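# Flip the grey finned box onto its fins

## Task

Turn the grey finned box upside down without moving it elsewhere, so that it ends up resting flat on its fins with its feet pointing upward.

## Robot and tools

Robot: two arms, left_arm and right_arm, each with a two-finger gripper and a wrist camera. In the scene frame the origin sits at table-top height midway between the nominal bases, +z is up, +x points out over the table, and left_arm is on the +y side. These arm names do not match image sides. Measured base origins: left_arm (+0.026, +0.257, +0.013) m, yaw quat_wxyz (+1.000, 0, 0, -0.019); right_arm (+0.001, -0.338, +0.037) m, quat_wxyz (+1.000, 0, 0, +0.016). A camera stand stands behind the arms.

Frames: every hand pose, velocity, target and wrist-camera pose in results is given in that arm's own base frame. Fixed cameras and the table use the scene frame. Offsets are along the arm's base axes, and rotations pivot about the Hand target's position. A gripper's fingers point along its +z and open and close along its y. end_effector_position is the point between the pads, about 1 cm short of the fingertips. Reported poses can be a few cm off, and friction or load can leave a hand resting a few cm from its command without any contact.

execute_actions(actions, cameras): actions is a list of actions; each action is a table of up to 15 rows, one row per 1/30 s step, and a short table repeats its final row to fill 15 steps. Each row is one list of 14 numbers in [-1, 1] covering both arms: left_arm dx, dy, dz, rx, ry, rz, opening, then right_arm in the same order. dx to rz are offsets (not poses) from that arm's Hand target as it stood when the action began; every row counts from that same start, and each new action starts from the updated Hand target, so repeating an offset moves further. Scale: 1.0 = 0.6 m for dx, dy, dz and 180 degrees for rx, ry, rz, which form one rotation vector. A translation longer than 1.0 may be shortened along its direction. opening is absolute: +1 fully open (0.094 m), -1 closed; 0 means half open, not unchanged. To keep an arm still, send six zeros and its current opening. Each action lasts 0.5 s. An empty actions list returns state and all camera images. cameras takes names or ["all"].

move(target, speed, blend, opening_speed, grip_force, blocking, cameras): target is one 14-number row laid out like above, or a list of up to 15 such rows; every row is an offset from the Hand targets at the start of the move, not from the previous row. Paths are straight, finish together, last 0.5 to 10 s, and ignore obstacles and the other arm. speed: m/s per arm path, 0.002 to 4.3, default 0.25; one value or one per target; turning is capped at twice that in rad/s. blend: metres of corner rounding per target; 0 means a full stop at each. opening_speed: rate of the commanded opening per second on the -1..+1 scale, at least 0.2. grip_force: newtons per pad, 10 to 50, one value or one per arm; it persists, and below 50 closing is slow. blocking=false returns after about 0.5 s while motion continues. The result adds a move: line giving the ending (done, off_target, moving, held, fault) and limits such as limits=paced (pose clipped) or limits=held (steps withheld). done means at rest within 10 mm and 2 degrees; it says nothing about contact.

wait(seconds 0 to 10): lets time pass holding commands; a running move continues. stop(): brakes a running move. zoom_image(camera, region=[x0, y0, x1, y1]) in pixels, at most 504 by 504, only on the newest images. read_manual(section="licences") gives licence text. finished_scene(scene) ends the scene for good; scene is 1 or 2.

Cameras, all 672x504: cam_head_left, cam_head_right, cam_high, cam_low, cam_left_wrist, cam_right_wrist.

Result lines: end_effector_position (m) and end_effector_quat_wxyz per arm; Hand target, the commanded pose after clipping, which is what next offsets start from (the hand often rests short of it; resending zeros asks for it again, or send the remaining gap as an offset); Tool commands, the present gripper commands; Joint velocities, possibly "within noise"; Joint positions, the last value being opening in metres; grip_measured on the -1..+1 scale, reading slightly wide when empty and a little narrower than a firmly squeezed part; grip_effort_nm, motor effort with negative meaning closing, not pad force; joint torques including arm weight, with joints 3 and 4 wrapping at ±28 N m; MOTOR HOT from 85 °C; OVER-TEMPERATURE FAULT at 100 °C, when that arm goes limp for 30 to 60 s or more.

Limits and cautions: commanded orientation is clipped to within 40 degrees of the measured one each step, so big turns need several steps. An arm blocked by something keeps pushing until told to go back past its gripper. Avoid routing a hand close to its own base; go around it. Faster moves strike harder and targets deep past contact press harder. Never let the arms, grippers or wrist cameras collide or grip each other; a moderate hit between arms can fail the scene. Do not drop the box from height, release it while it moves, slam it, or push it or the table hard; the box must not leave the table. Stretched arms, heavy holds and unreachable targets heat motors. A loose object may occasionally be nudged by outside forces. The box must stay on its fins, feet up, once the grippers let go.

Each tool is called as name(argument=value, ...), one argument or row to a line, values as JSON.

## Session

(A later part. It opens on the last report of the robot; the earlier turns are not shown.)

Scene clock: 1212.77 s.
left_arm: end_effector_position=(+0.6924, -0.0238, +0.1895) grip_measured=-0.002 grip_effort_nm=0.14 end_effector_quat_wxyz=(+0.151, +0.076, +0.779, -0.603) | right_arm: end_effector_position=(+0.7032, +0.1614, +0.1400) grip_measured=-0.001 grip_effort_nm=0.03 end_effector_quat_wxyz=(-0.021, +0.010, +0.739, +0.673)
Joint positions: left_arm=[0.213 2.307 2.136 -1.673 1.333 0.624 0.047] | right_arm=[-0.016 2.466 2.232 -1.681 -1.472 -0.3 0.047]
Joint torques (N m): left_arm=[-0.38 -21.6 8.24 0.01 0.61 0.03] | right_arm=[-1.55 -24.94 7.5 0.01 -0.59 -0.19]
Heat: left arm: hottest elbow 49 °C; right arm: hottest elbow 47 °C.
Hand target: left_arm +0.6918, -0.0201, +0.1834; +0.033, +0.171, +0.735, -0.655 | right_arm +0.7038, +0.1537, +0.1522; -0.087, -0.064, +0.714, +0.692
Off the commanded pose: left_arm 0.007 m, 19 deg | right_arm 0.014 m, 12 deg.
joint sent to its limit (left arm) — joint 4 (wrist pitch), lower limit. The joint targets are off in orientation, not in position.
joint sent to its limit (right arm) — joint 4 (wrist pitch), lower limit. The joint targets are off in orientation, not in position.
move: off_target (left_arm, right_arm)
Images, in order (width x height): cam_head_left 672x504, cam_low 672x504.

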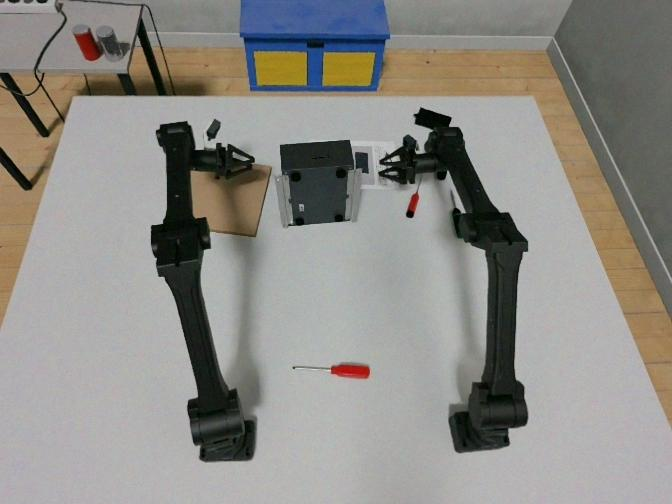

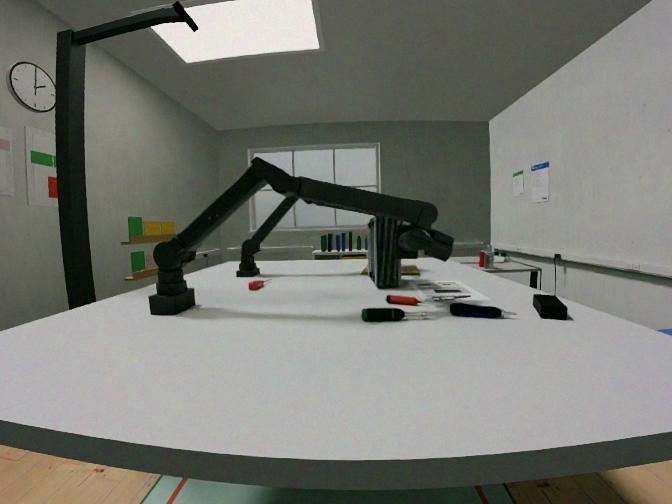

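move(
  target=[
    [0,0.05,0,0,0,0,0,0,-0.06,0,0,0,0,0],
    [-0.153,0.05,-0.10,0,-0.404,0,0,-0.173,-0.06,-0.09,0,-0.51,0,0],
    [-0.153,0,-0.175,0,-0.404,0,0,-0.173,0,-0.165,0,-0.51,0,0],
  ],
  speed=[0.1,0.2,0.15],
  blend=[0.02,0.01,0],
  cameras=["cam_head_left","cam_low","cam_left_wrist","cam_right_wrist"],
)

zoom_image(
  camera="cam_head_left",
  region=[220, 120, 440, 270],
)

Scene clock: 1270.83 s.
left_arm: end_effector_position=(+0.6003, -0.0178, +0.0971) grip_measured=-0.002 grip_effort_nm=0.14 end_effector_quat_wxyz=(+0.466, +0.522, +0.587, -0.407) | right_arm: end_effector_position=(+0.5986, +0.1490, +0.0445) grip_measured=-0.001 grip_effort_nm=0.03 end_effector_quat_wxyz=(-0.450, +0.536, -0.563, -0.440)
Joint positions: left_arm=[0.254 2.209 1.686 -1.534 1.302 2.081 0.047] | right_arm=[-0.035 2.195 1.504 -0.875 -1.361 -1.552 0.047]
Joint torques (N m): left_arm=[-1.14 -16.73 6.97 0.2 0.76 -0.07] | right_arm=[-0.21 -20.25 6.01 0.94 -0.69 0.05]
Heat: left arm: hottest shoulder 45 °C; right arm: hottest elbow 42 °C.
Hand target: left_arm +0.6000, -0.0200, +0.0785; +0.463, +0.526, +0.572, -0.426 | right_arm +0.5999, +0.1539, +0.0532; -0.452, +0.541, -0.559, -0.436
Off the commanded pose: left_arm 0.019 m, 3 deg | right_arm 0.010 m, 1 deg.
joint sent to its limit (left arm) — joint 6 (wrist roll), upper limit. The joint targets still meet the commanded pose.
move: off_target (left_arm)
Images, in order (width x height): cam_head_left 672x504, cam_low 672x504, cam_left_wrist 672x504, cam_right_wrist 672x504.

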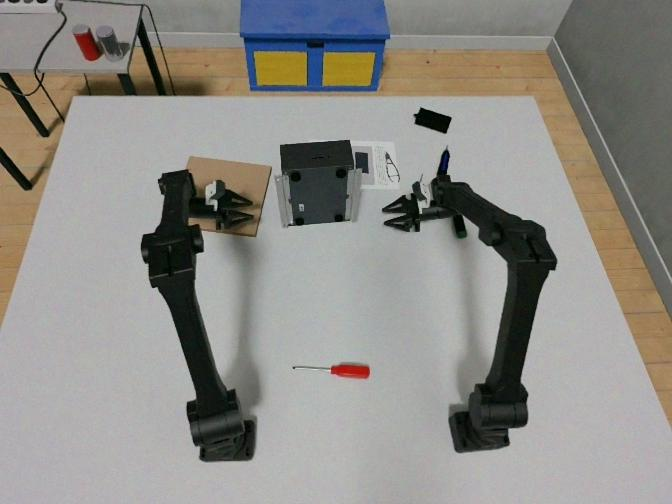

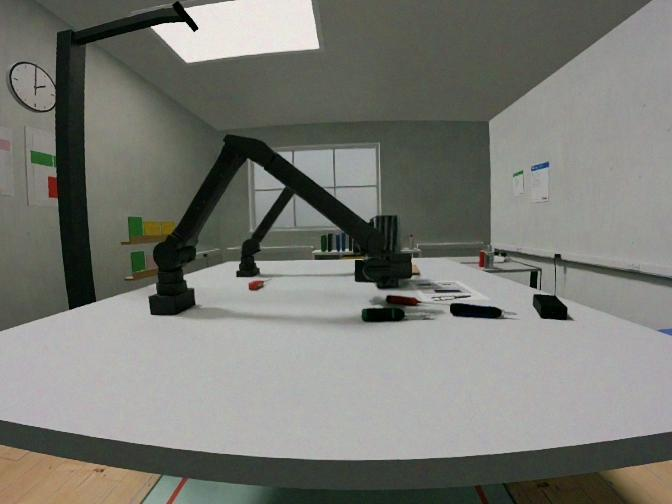

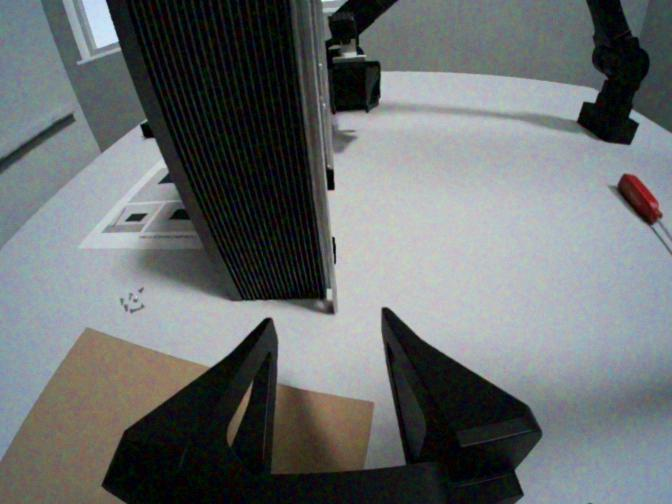

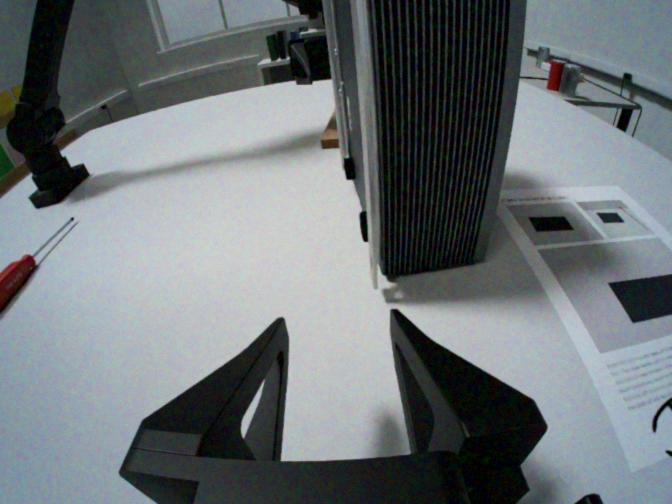

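Scaled by 2.291.

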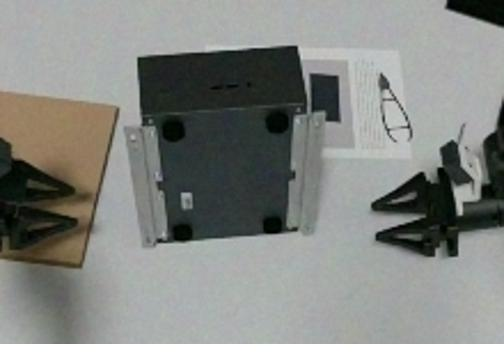

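move(
  target=[
    [0,-0.06,-0.04,0,0,0,0,0.033,0.03,0,0,0,0,0],
    [0,-0.133,-0.03,0,0,0,0,0.033,0.077,0,0,0,0,0],
  ],
  speed=[0.1,0.06],
  blend=[0.005,0],
  cameras=["cam_head_left","cam_left_wrist","cam_right_wrist"],
)

zoom_image(
  camera="cam_head_left",
  region=[220, 120, 440, 270],
)

Scene clock: 1291.33 s.
left_arm: end_effector_position=(+0.5994, -0.0971, +0.0523) grip_measured=-0.002 grip_effort_nm=0.14 end_effector_quat_wxyz=(+0.461, +0.524, +0.574, -0.429) | right_arm: end_effector_position=(+0.6191, +0.1920, +0.0431) grip_measured=-0.001 grip_effort_nm=0.03 end_effector_quat_wxyz=(-0.449, +0.534, -0.566, -0.440)
Joint positions: left_arm=[0.124 2.209 1.553 -1.113 1.357 1.763 0.047] | right_arm=[0.037 2.195 1.486 -0.523 -1.346 -1.205 0.047]
Joint torques (N m): left_arm=[-1.03 -20.19 6.56 0.61 0.77 -0.33] | right_arm=[-0.09 -21.66 6.17 1.48 -0.61 0.08]
Heat: left arm: hottest shoulder 44 °C; right arm: hottest elbow 42 °C.
Hand target: left_arm +0.5999, -0.0999, +0.0604; +0.463, +0.526, +0.572, -0.426 | right_arm +0.6197, +0.2000, +0.0532; -0.452, +0.541, -0.559, -0.436
Off the commanded pose: left_arm 0.009 m, 1 deg | right_arm 0.013 m, 1 deg.
move: off_target (right_arm)
Images, in order (width x height): cam_head_left 672x504, cam_left_wrist 672x504, cam_right_wrist 672x504.

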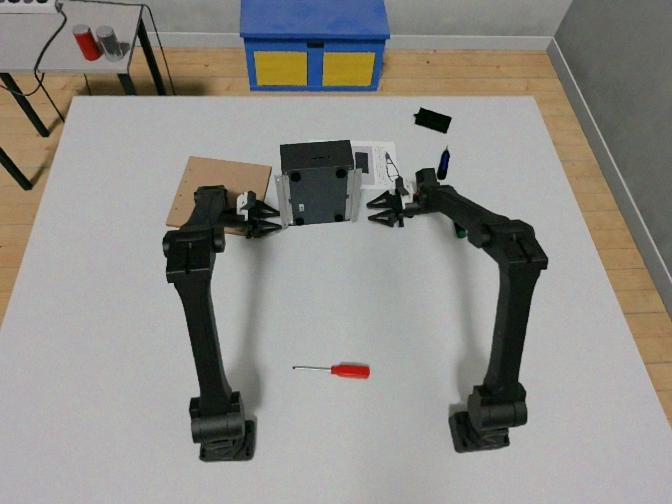

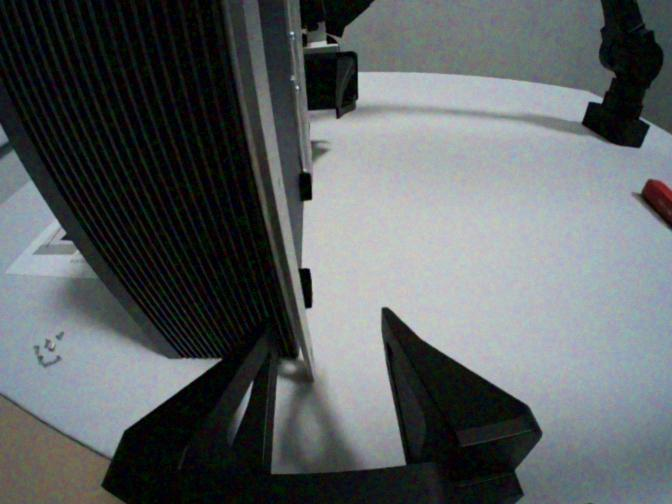

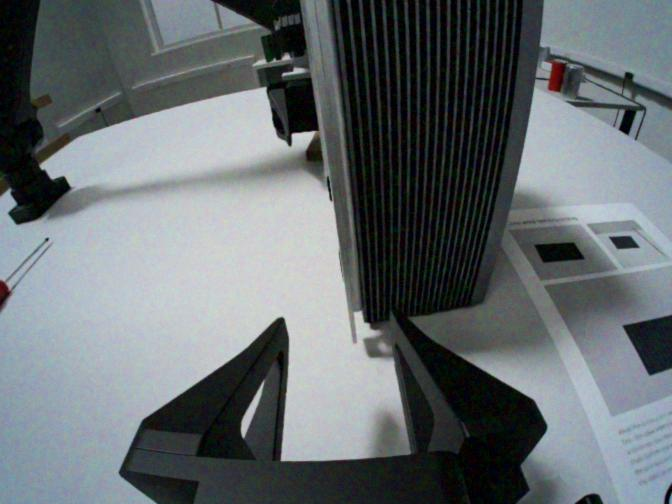

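Scaled by 2.291.

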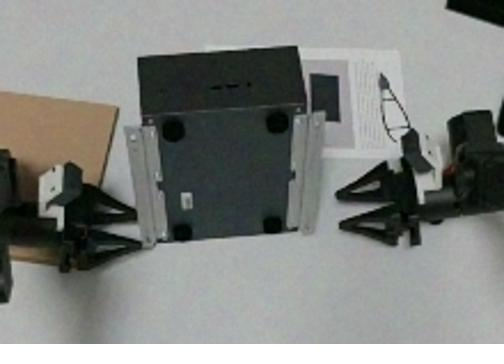

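move(
  target=[
    [0.018,0,0.01,0,0,0,0,0.012,0.03,-0.02,0,0,0,0],
    [0.018,-0.03,0.01,0,0,0,0,0.012,0.055,-0.02,0,0,0,0],
  ],
  speed=[0.06,0.04],
  blend=[0.005,0],
  cameras=["cam_head_left","cam_left_wrist","cam_right_wrist"],
)

zoom_image(
  camera="cam_head_left",
  region=[220, 120, 440, 270],
)

Scene clock: 1306.07 s.
left_arm: end_effector_position=(+0.6106, -0.1131, +0.0580) grip_measured=-0.002 grip_effort_nm=0.14 end_effector_quat_wxyz=(+0.461, +0.523, +0.576, -0.428) | right_arm: end_effector_position=(+0.6287, +0.2246, +0.0459) grip_measured=-0.001 grip_effort_nm=0.03 end_effector_quat_wxyz=(-0.456, +0.539, -0.560, -0.433)
Joint positions: left_arm=[0.095 2.193 1.546 -0.973 1.359 1.61 0.047] | right_arm=[0.088 2.195 1.472 -0.293 -1.322 -1.008 0.047]
Joint torques (N m): left_arm=[-1.38 -20.31 6.75 0.94 0.82 -0.29] | right_arm=[0.26 -19.66 6.38 1.76 -0.46 0.11]
Heat: left arm: hottest shoulder 44 °C; right arm: hottest elbow 41 °C.
Hand target: left_arm +0.6108, -0.1179, +0.0664; +0.463, +0.526, +0.572, -0.426 | right_arm +0.6269, +0.2331, +0.0412; -0.452, +0.541, -0.559, -0.436
Off the commanded pose: left_arm 0.010 m, 1 deg | right_arm 0.010 m, 1 deg.
move: done
Images, in order (width x height): cam_head_left 672x504, cam_left_wrist 672x504, cam_right_wrist 672x504.

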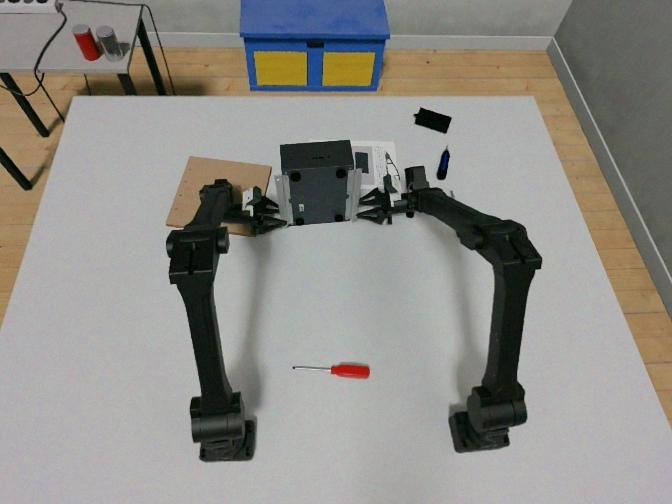

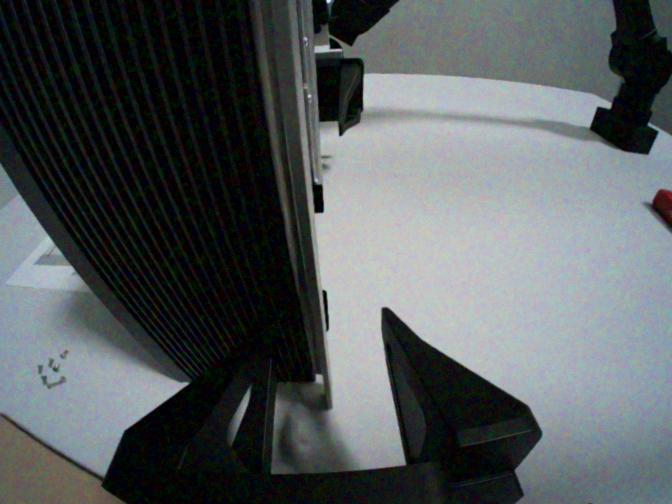

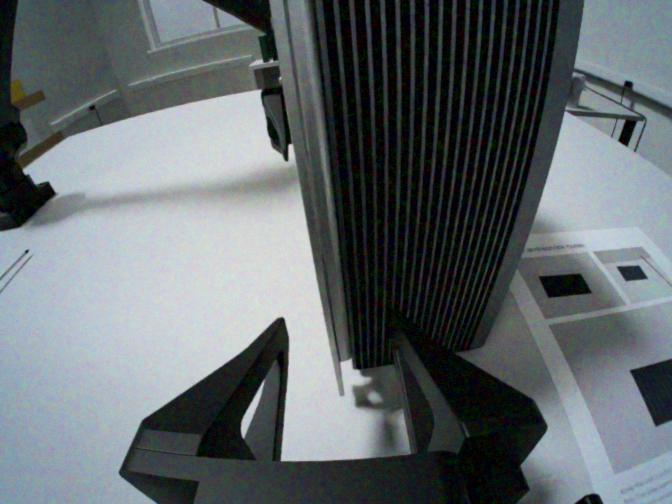

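Scaled by 2.291.

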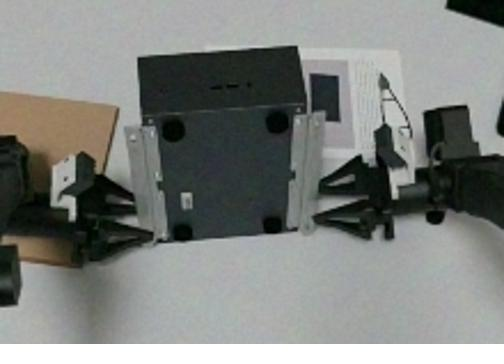

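move(
  target=[0,-0.004,0,0,0,0,-1,0,0,0,0,0,0,-1],
  opening_speed=0.5,
  speed=0.03,
  cameras=["cam_head_left","cam_left_wrist","cam_right_wrist"],
)

Scene clock: 1359.50 s.
left_arm: end_effector_position=(+0.6124, -0.1143, +0.0577) grip_measured=-0.816 grip_effort_nm=-1.00 end_effector_quat_wxyz=(+0.464, +0.525, +0.574, -0.424) | right_arm: end_effector_position=(+0.6267, +0.2247, +0.0454) grip_measured=-0.931 grip_effort_nm=-0.96 end_effector_quat_wxyz=(-0.455, +0.538, -0.559, -0.437)
Joint positions: left_arm=[0.093 2.189 1.538 -0.931 1.359 1.583 0.009] | right_arm=[0.088 2.195 1.467 -0.291 -1.329 -1.006 0.003]
Joint torques (N m): left_arm=[-1.38 -20.37 6.79 0.47 0.83 -0.32] | right_arm=[0.67 -18.84 6.63 1.89 -0.27 0.03]
Heat: left arm: hottest shoulder 47 °C; right arm: hottest elbow 40 °C.
Hand target: left_arm +0.6107, -0.1203, +0.0664; +0.463, +0.526, +0.572, -0.426 | right_arm +0.6268, +0.2331, +0.0412; -0.452, +0.541, -0.559, -0.436
Off the commanded pose: left_arm 0.011 m, 0 deg | right_arm 0.009 m, 1 deg.
move: off_target (left_arm)
Images, in order (width x height): cam_head_left 672x504, cam_left_wrist 672x504, cam_right_wrist 672x504.

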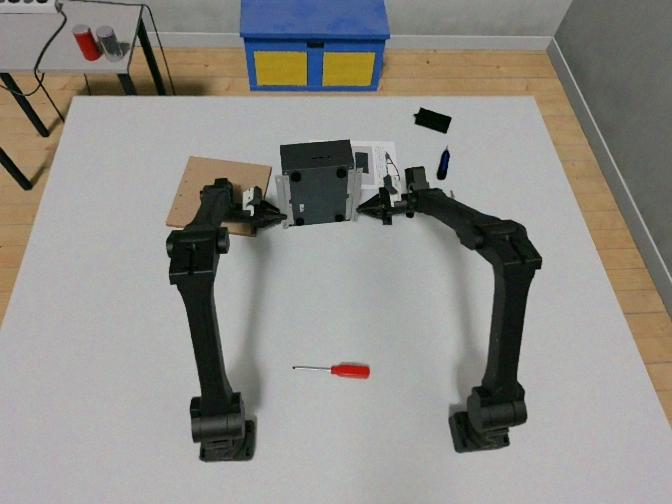

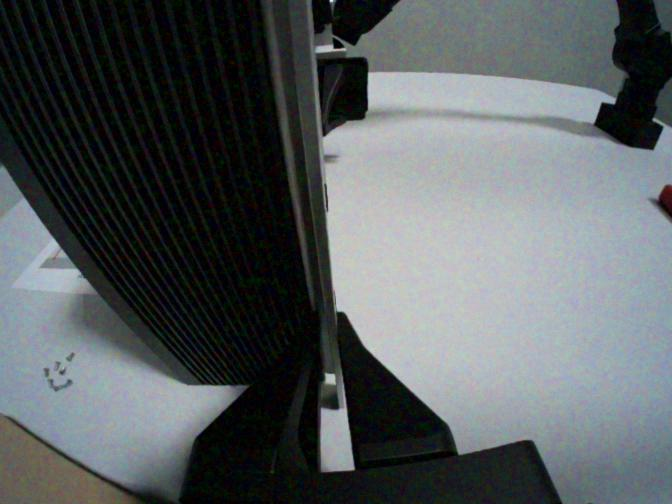

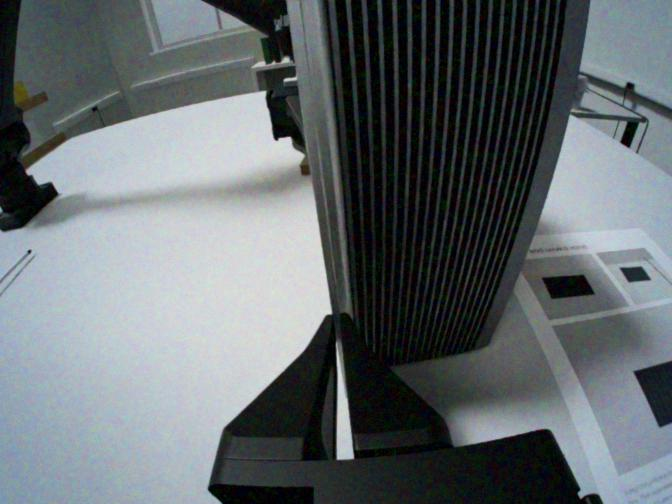

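move(
  target=[
    [0,0.001,0,0,0,0,0,0,0,0,0,0,0,-1],
    [0,0.010,0.002,0,0,0,0,0,0,0,0,0,0,-1],
    [0,0.010,0.04,0,0,0,0,0,0,0,0,0,0,-1],
  ],
  speed=0.05,
  cameras=["cam_left_wrist"],
)

zoom_image(
  camera="cam_left_wrist",
  region=[230, 250, 430, 420],
)

Scene clock: 1372.87 s.
left_arm: end_effector_position=(+0.6043, -0.1142, +0.0756) grip_measured=-0.002 grip_effort_nm=0.13 end_effector_quat_wxyz=(+0.453, +0.516, +0.582, -0.436) | right_arm: end_effector_position=(+0.6265, +0.2247, +0.0453) grip_measured=-0.934 grip_effort_nm=-1.04 end_effector_quat_wxyz=(-0.455, +0.538, -0.559, -0.437)
Joint positions: left_arm=[0.094 2.157 1.536 -1.017 1.359 1.601 0.047] | right_arm=[0.088 2.195 1.467 -0.291 -1.329 -1.006 0.003]
Joint torques (N m): left_arm=[-1.03 -19.96 8.73 0.14 0.8 -0.07] | right_arm=[0.21 -19.6 6.65 1.83 -0.24 0.08]
Heat: left arm: hottest shoulder 48 °C; right arm: hottest elbow 39 °C.
Hand target: left_arm +0.6107, -0.1142, +0.0903; +0.463, +0.526, +0.572, -0.426 | right_arm +0.6269, +0.2330, +0.0412; -0.452, +0.541, -0.559, -0.436
Off the commanded pose: left_arm 0.016 m, 2 deg | right_arm 0.009 m, 1 deg.
move: off_target (left_arm)
Images, in order (width x height): cam_left_wrist 672x504.

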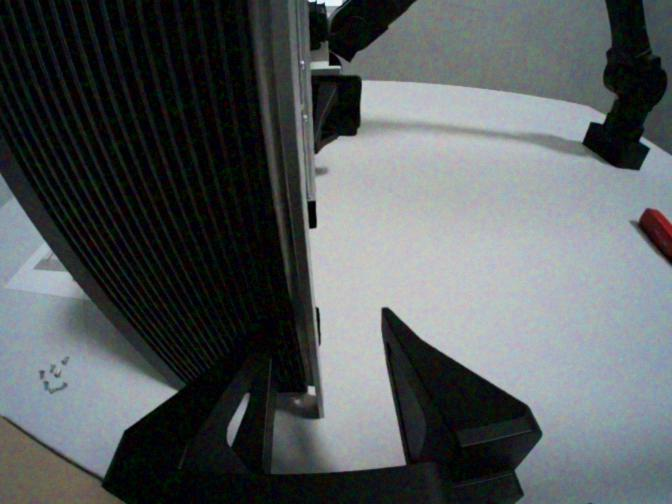

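Scaled by 2.520 from the camera's 672x504 image, which has a finer 960x720 frame.

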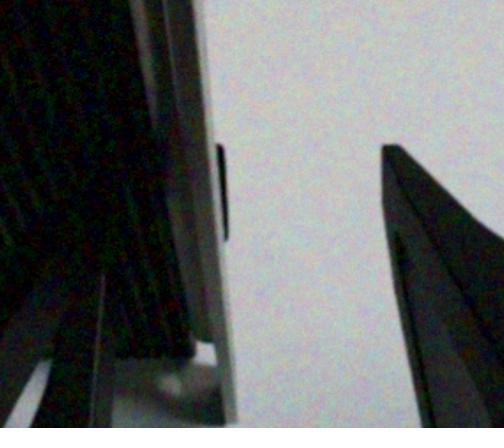

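move(
  target=[
    [0.013,0.008,0,0,0,0,0,0,0,0,0,0,0,-1],
    [0.013,0.008,0,0,0,0,-1,0,0,0,0,0,0,-1],
  ],
  speed=0.03,
  opening_speed=0.5,
  cameras=["cam_left_wrist"],
)

zoom_image(
  camera="cam_left_wrist",
  region=[230, 250, 430, 420],
)

Scene clock: 1386.77 s.
left_arm: end_effector_position=(+0.6109, -0.1096, +0.0867) grip_measured=-0.937 grip_effort_nm=-0.99 end_effector_quat_wxyz=(+0.464, +0.529, +0.571, -0.424) | right_arm: end_effector_position=(+0.6268, +0.2250, +0.0456) grip_measured=-0.934 grip_effort_nm=-1.04 end_effector_quat_wxyz=(-0.456, +0.538, -0.558, -0.437)
Joint positions: left_arm=[0.101 2.157 1.571 -1.07 1.358 1.665 0.003] | right_arm=[0.089 2.195 1.467 -0.287 -1.33 -1.005 0.003]
Joint torques (N m): left_arm=[-0.85 -18.32 9.46 0.09 0.86 -0.37] | right_arm=[-0.44 -18.9 6.6 1.73 -0.18 0.06]
Heat: left arm: hottest shoulder 48 °C; right arm: hottest elbow 39 °C.
Hand target: left_arm +0.6186, -0.1094, +0.0903; +0.463, +0.526, +0.572, -0.426 | right_arm +0.6269, +0.2330, +0.0412; -0.452, +0.541, -0.559, -0.436
Off the commanded pose: left_arm 0.008 m, 0 deg | right_arm 0.009 m, 1 deg.
move: done; target 2's new opening was sent with left_arm's hand 0.014 m and 2 deg from that target
Images, in order (width x height): cam_left_wrist 672x504.

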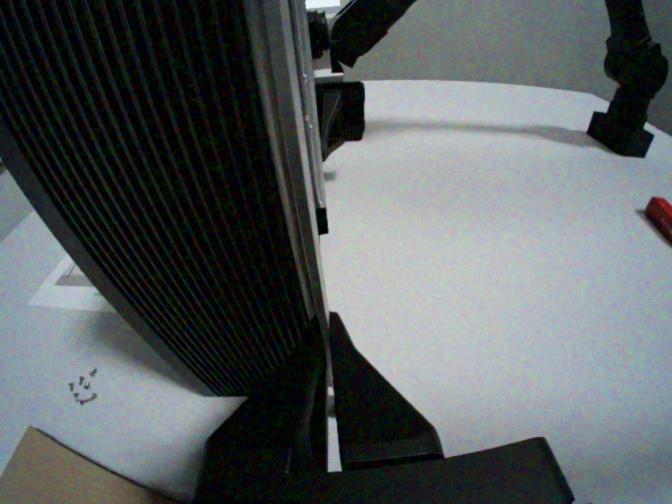

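Scaled by 2.520 from the camera's 672x504 image, which has a finer 960x720 frame.

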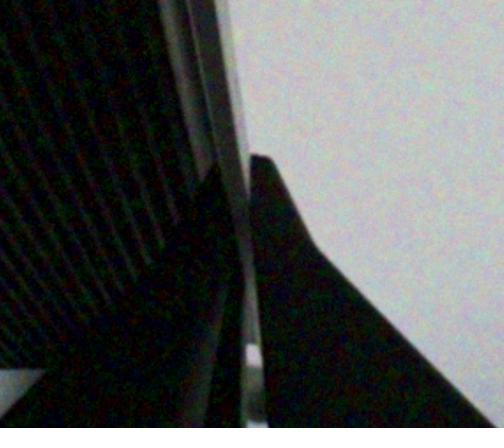

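move(
  target=[-0.1,-0.0038,-0.01,0,0,0,-1,-0.1,0.0032,0,0,0,0,-1],
  speed=0.04,
  cameras=["cam_head_left","cam_left_wrist","cam_right_wrist"],
)

Scene clock: 1396.67 s.
left_arm: end_effector_position=(+0.5663, -0.1135, +0.0847) grip_measured=-0.938 grip_effort_nm=-1.01 end_effector_quat_wxyz=(+0.467, +0.534, +0.566, -0.420) | right_arm: end_effector_position=(+0.5762, +0.2260, +0.0445) grip_measured=-0.935 grip_effort_nm=-1.04 end_effector_quat_wxyz=(-0.461, +0.541, -0.557, -0.429)
Joint positions: left_arm=[0.102 2.067 1.4 -0.996 1.358 1.688 0.003] | right_arm=[0.099 2.097 1.264 -0.122 -1.315 -0.961 0.003]
Joint torques (N m): left_arm=[-0.5 -18.02 5.05 0.21 0.83 -0.26] | right_arm=[0.85 -18.02 4.55 1.39 -0.48 0.05]
Heat: left arm: hottest shoulder 47 °C; right arm: hottest elbow 39 °C.
Hand target: left_arm +0.5586, -0.1118, +0.0845; +0.463, +0.526, +0.572, -0.426 | right_arm +0.5669, +0.2350, +0.0413; -0.452, +0.541, -0.559, -0.436
Off the commanded pose: left_arm 0.008 m, 1 deg | right_arm 0.013 m, 1 deg.
move: off_target (right_arm)
Images, in order (width x height): cam_head_left 672x504, cam_left_wrist 672x504, cam_right_wrist 672x504.

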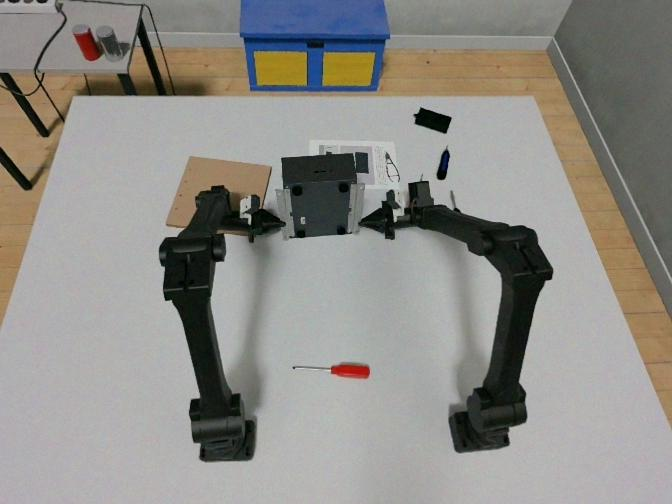

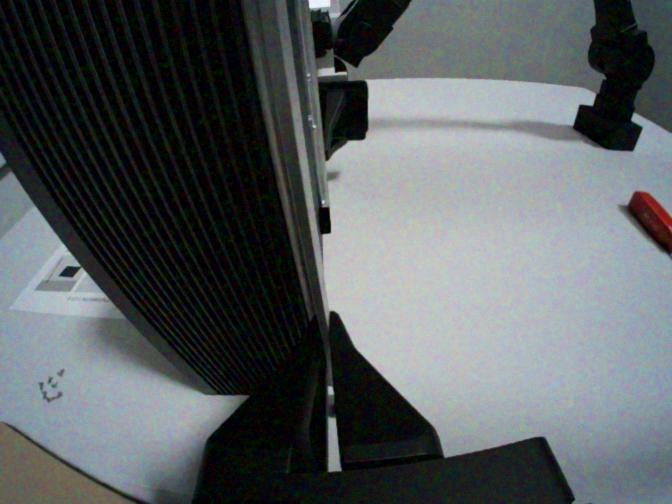

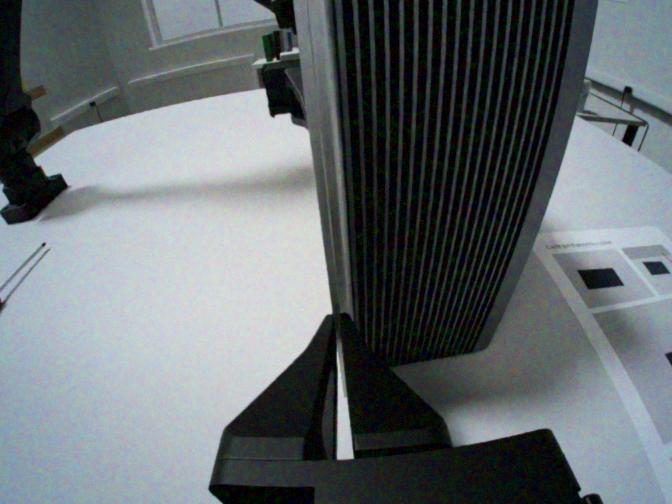

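move(
  target=[-0.25,-0.0096,-0.01,0,0,0,-1,-0.25,0.0079,0,0,0,0,-1],
  speed=0.04,
  cameras=["cam_head_left"],
)

Scene clock: 1406.37 s.
left_arm: end_effector_position=(+0.4201, -0.1178, +0.0830) grip_measured=-0.938 grip_effort_nm=-1.01 end_effector_quat_wxyz=(+0.469, +0.532, +0.566, -0.420) | right_arm: end_effector_position=(+0.4291, +0.2297, +0.0430) grip_measured=-0.935 grip_effort_nm=-1.04 end_effector_quat_wxyz=(-0.462, +0.538, -0.561, -0.427)
Joint positions: left_arm=[0.128 1.806 0.938 -0.898 1.358 1.794 0.003] | right_arm=[0.143 1.867 0.772 0.281 -1.279 -0.812 0.003]
Joint torques (N m): left_arm=[-0.56 -12.4 3.41 0.02 0.66 -0.15] | right_arm=[1.08 -13.27 2.92 1.59 -0.54 0.1]
Heat: left arm: hottest shoulder 47 °C; right arm: hottest elbow 39 °C.
Hand target: left_arm +0.4086, -0.1175, +0.0785; +0.463, +0.526, +0.572, -0.426 | right_arm +0.4170, +0.2396, +0.0412; -0.452, +0.541, -0.559, -0.436
Off the commanded pose: left_arm 0.012 m, 1 deg | right_arm 0.016 m, 2 deg.
move: off_target (left_arm, right_arm)
Images, in order (width x height): cam_head_left 672x504.

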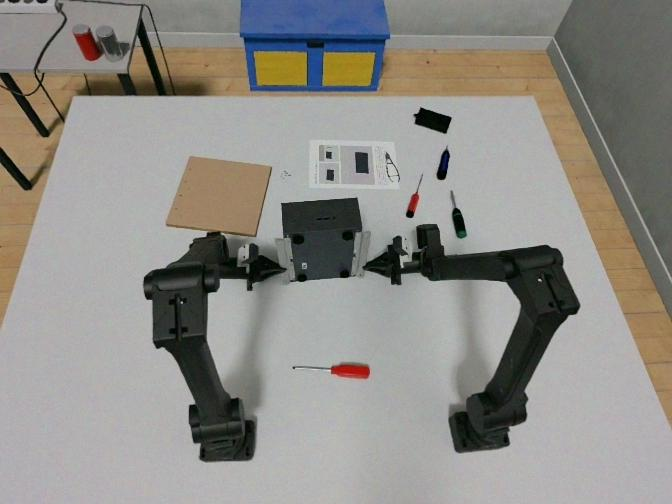

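move(
  target=[-0.267,-0.0103,-0.005,0,0,0,-1,-0.267,0.0084,0,0,0,0,-1],
  speed=0.04,
  cameras=["cam_head_left","cam_left_wrist","cam_right_wrist"],
)

Scene clock: 1430.60 s.
left_arm: end_effector_position=(+0.2654, -0.1209, +0.0820) grip_measured=-0.938 grip_effort_nm=-1.01 end_effector_quat_wxyz=(+0.477, +0.534, +0.564, -0.412) | right_arm: end_effector_position=(+0.2736, +0.2348, +0.0410) grip_measured=-0.935 grip_effort_nm=-1.04 end_effector_quat_wxyz=(-0.467, +0.537, -0.565, -0.418)
Joint positions: left_arm=[0.195 1.552 0.534 -0.972 1.343 2.045 0.003] | right_arm=[0.248 1.707 0.31 0.799 -1.179 -0.592 0.003]
Joint torques (N m): left_arm=[-0.85 -5.89 1.81 -0.84 0.32 -0.07] | right_arm=[2.9 -7.82 0.98 1.99 -0.79 0.21]
Heat: left arm: hottest shoulder 44 °C; right arm: hottest elbow 37 °C.
Hand target: left_arm +0.2484, -0.1237, +0.0755; +0.463, +0.526, +0.572, -0.426 | right_arm +0.2568, +0.2447, +0.0412; -0.452, +0.541, -0.559, -0.436
Off the commanded pose: left_arm 0.018 m, 3 deg | right_arm 0.019 m, 3 deg.
move: off_target (left_arm, right_arm)
Images, in order (width x height): cam_head_left 672x504, cam_left_wrist 672x504, cam_right_wrist 672x504.

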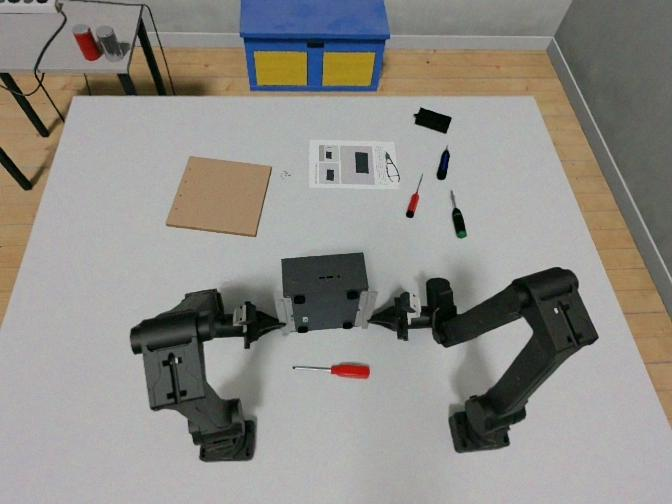

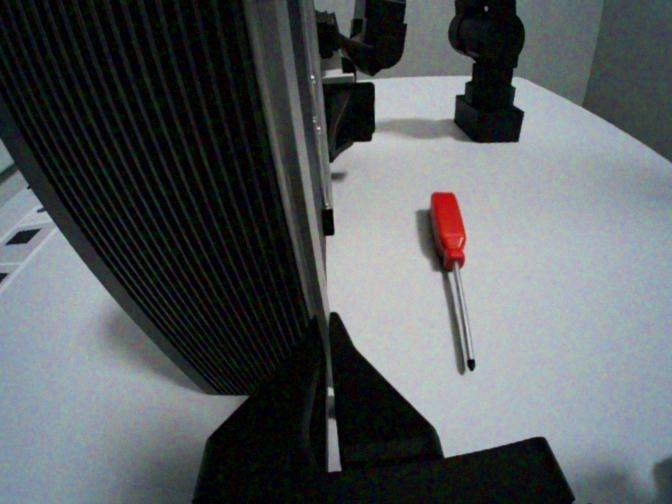

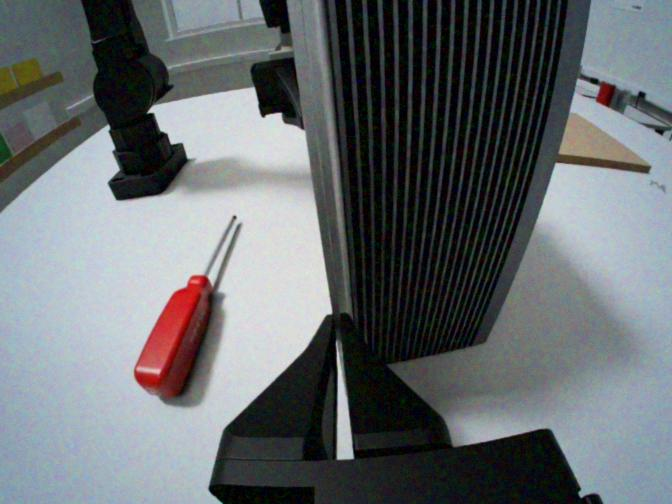

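move(
  target=[
    [-0.022,-0.0008,0,0,0,0,-1,-0.022,0.0007,0,0,0,0,-1],
    [0.005,0.0,0,0,0,0,-1,0.005,-0.004,0,0,0,0,-1],
    [0.005,0.0,0,0,0,0,0,0.005,-0.004,0,0,0,0,0],
  ],
  speed=0.04,
  opening_speed=0.5,
  cameras=["cam_head_left","cam_left_wrist","cam_right_wrist"],
)

Scene clock: 1444.27 s.
left_arm: end_effector_position=(+0.2546, -0.1207, +0.0798) grip_measured=-0.004 grip_effort_nm=0.17 end_effector_quat_wxyz=(+0.472, +0.529, +0.570, -0.417) | right_arm: end_effector_position=(+0.2614, +0.2377, +0.0415) grip_measured=-0.002 grip_effort_nm=0.07 end_effector_quat_wxyz=(-0.457, +0.537, -0.563, -0.431)
Joint positions: left_arm=[0.204 1.546 0.511 -0.992 1.337 2.063 0.047] | right_arm=[0.264 1.701 0.293 0.804 -1.191 -0.575 0.047]
Joint torques (N m): left_arm=[-1.73 -4.54 4.01 -0.12 0.56 -0.26] | right_arm=[0.73 -6.77 2.54 1.28 -0.55 -0.09]
Heat: left arm: hottest shoulder 42 °C; right arm: hottest elbow 37 °C.
Hand target: left_arm +0.2514, -0.1236, +0.0755; +0.463, +0.526, +0.572, -0.426 | right_arm +0.2597, +0.2423, +0.0412; -0.452, +0.541, -0.559, -0.436
Off the commanded pose: left_arm 0.006 m, 2 deg | right_arm 0.005 m, 1 deg.
move: done
Images, in order (width x height): cam_head_left 672x504, cam_left_wrist 672x504, cam_right_wrist 672x504.

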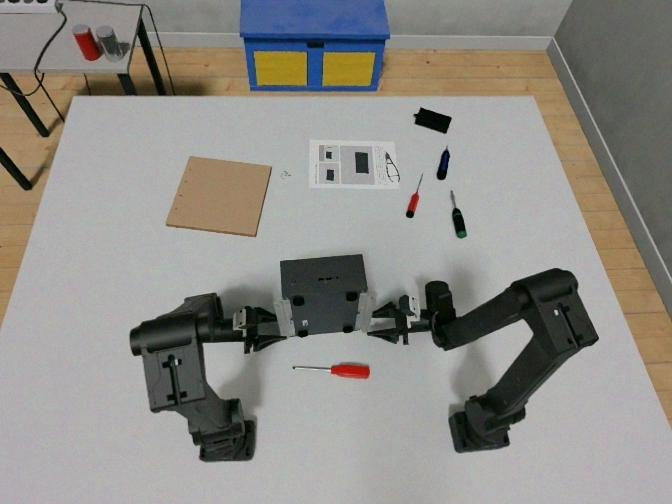

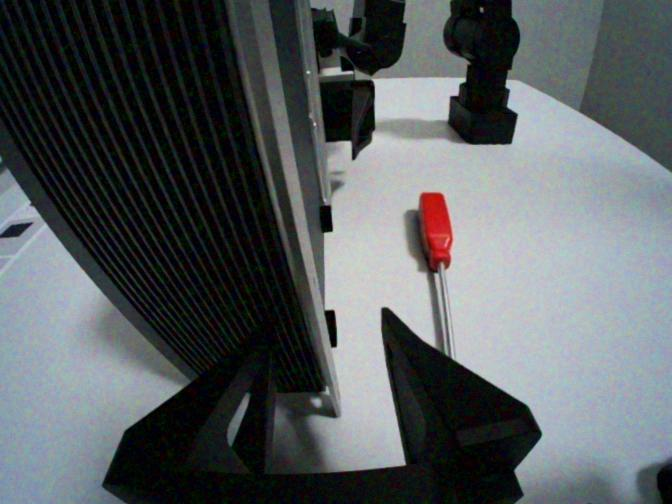

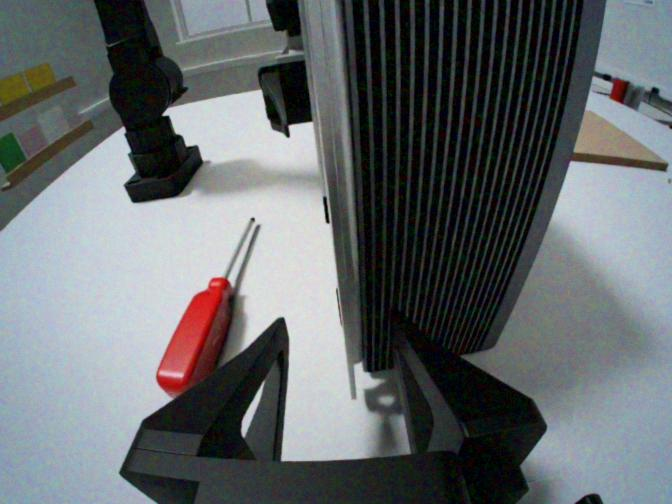

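move(
  target=[
    [0,0.012,0,0,0,0,0,0,-0.012,0,0,0,0,0],
    [0.002,0.012,0.208,0,0,0,0,0.002,-0.012,0.215,0,0,0,0],
  ],
  speed=0.06,
  blend=0.004,
  cameras=["cam_head_left","cam_left_wrist","cam_right_wrist"],
)

Scene clock: 1456.70 s.
left_arm: end_effector_position=(+0.2427, -0.1209, +0.1875) grip_measured=-0.003 grip_effort_nm=0.16 end_effector_quat_wxyz=(+0.450, +0.514, +0.585, -0.438) | right_arm: end_effector_position=(+0.2453, +0.2348, +0.1532) grip_measured=-0.001 grip_effort_nm=0.07 end_effector_quat_wxyz=(-0.435, +0.535, -0.570, -0.447)
Joint positions: left_arm=[0.211 1.24 0.615 -1.493 1.32 2.081 0.047] | right_arm=[0.264 1.112 0.359 0.065 -1.212 -0.611 0.047]
Joint torques (N m): left_arm=[-0.15 -5.13 9.36 -0.79 0.65 -0.07] | right_arm=[-1.73 -3.25 9.42 1.35 -0.56 -0.16]
Heat: left arm: hottest shoulder 41 °C; right arm: hottest elbow 37 °C.
Hand target: left_arm +0.2525, -0.1165, +0.2003; +0.463, +0.526, +0.572, -0.426 | right_arm +0.2609, +0.2351, +0.1702; -0.452, +0.541, -0.559, -0.436
Off the commanded pose: left_arm 0.017 m, 3 deg | right_arm 0.023 m, 3 deg.
joint sent to its limit (left arm) — joint 6 (wrist roll), upper limit. The joint targets still meet the commanded pose.
move: off_target (left_arm, right_arm); blend cut to 0.0036 m at target 1
Images, in order (width x height): cam_head_left 672x504, cam_left_wrist 672x504, cam_right_wrist 672x504.

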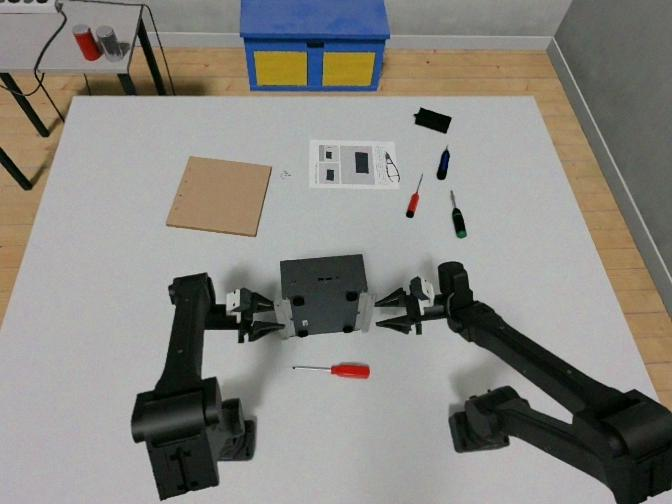

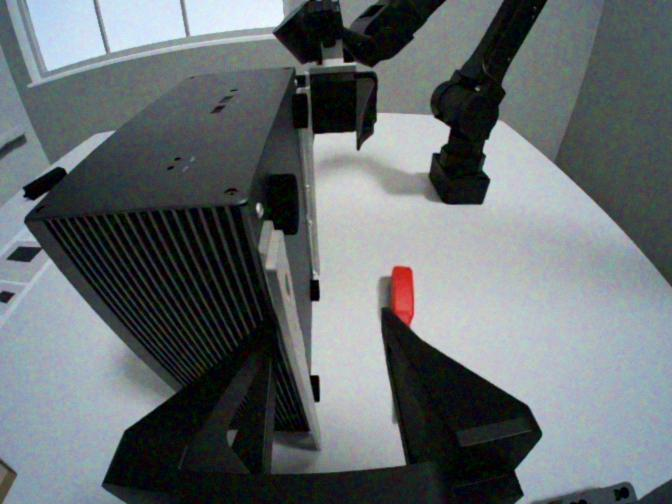

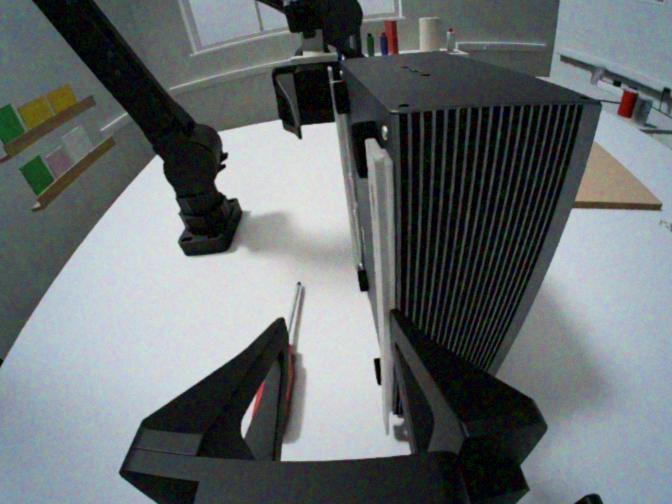

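move(
  target=[0.019,0,0.01,0,0,0,0,0.033,0,0.03,0,0,0,0],
  speed=0.05,
  cameras=["cam_left_wrist","cam_right_wrist"],
)

Scene clock: 1464.33 s.
left_arm: end_effector_position=(+0.2535, -0.1187, +0.1985) grip_measured=-0.003 grip_effort_nm=0.16 end_effector_quat_wxyz=(+0.457, +0.519, +0.580, -0.430) | right_arm: end_effector_position=(+0.2641, +0.2355, +0.1740) grip_measured=-0.001 grip_effort_nm=0.07 end_effector_quat_wxyz=(-0.439, +0.537, -0.566, -0.445)
Joint positions: left_arm=[0.211 1.24 0.654 -1.507 1.323 2.081 0.047] | right_arm=[0.248 1.114 0.434 -0.025 -1.227 -0.642 0.047]
Joint torques (N m): left_arm=[-0.85 -3.55 9.5 -0.7 0.76 -0.07] | right_arm=[-2.08 -3.25 10.07 1.22 -0.58 -0.11]
Heat: left arm: hottest shoulder 40 °C; right arm: hottest elbow 39 °C.
Hand target: left_arm +0.2640, -0.1165, +0.2064; +0.463, +0.526, +0.572, -0.426 | right_arm +0.2807, +0.2351, +0.1882; -0.452, +0.541, -0.559, -0.436
Off the commanded pose: left_arm 0.013 m, 1 deg | right_arm 0.022 m, 2 deg.
joint sent to its limit (left arm) — joint 6 (wrist roll), upper limit. The joint targets still meet the commanded pose.
move: off_target (left_arm, right_arm)
Images, in order (width x height): cam_left_wrist 672x504, cam_right_wrist 672x504.

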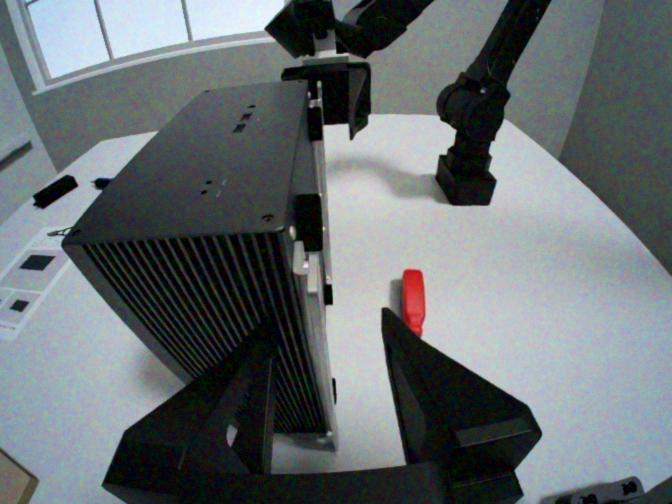

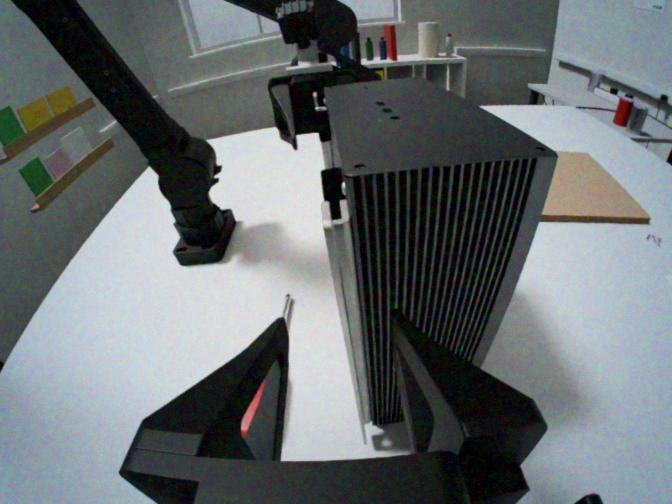

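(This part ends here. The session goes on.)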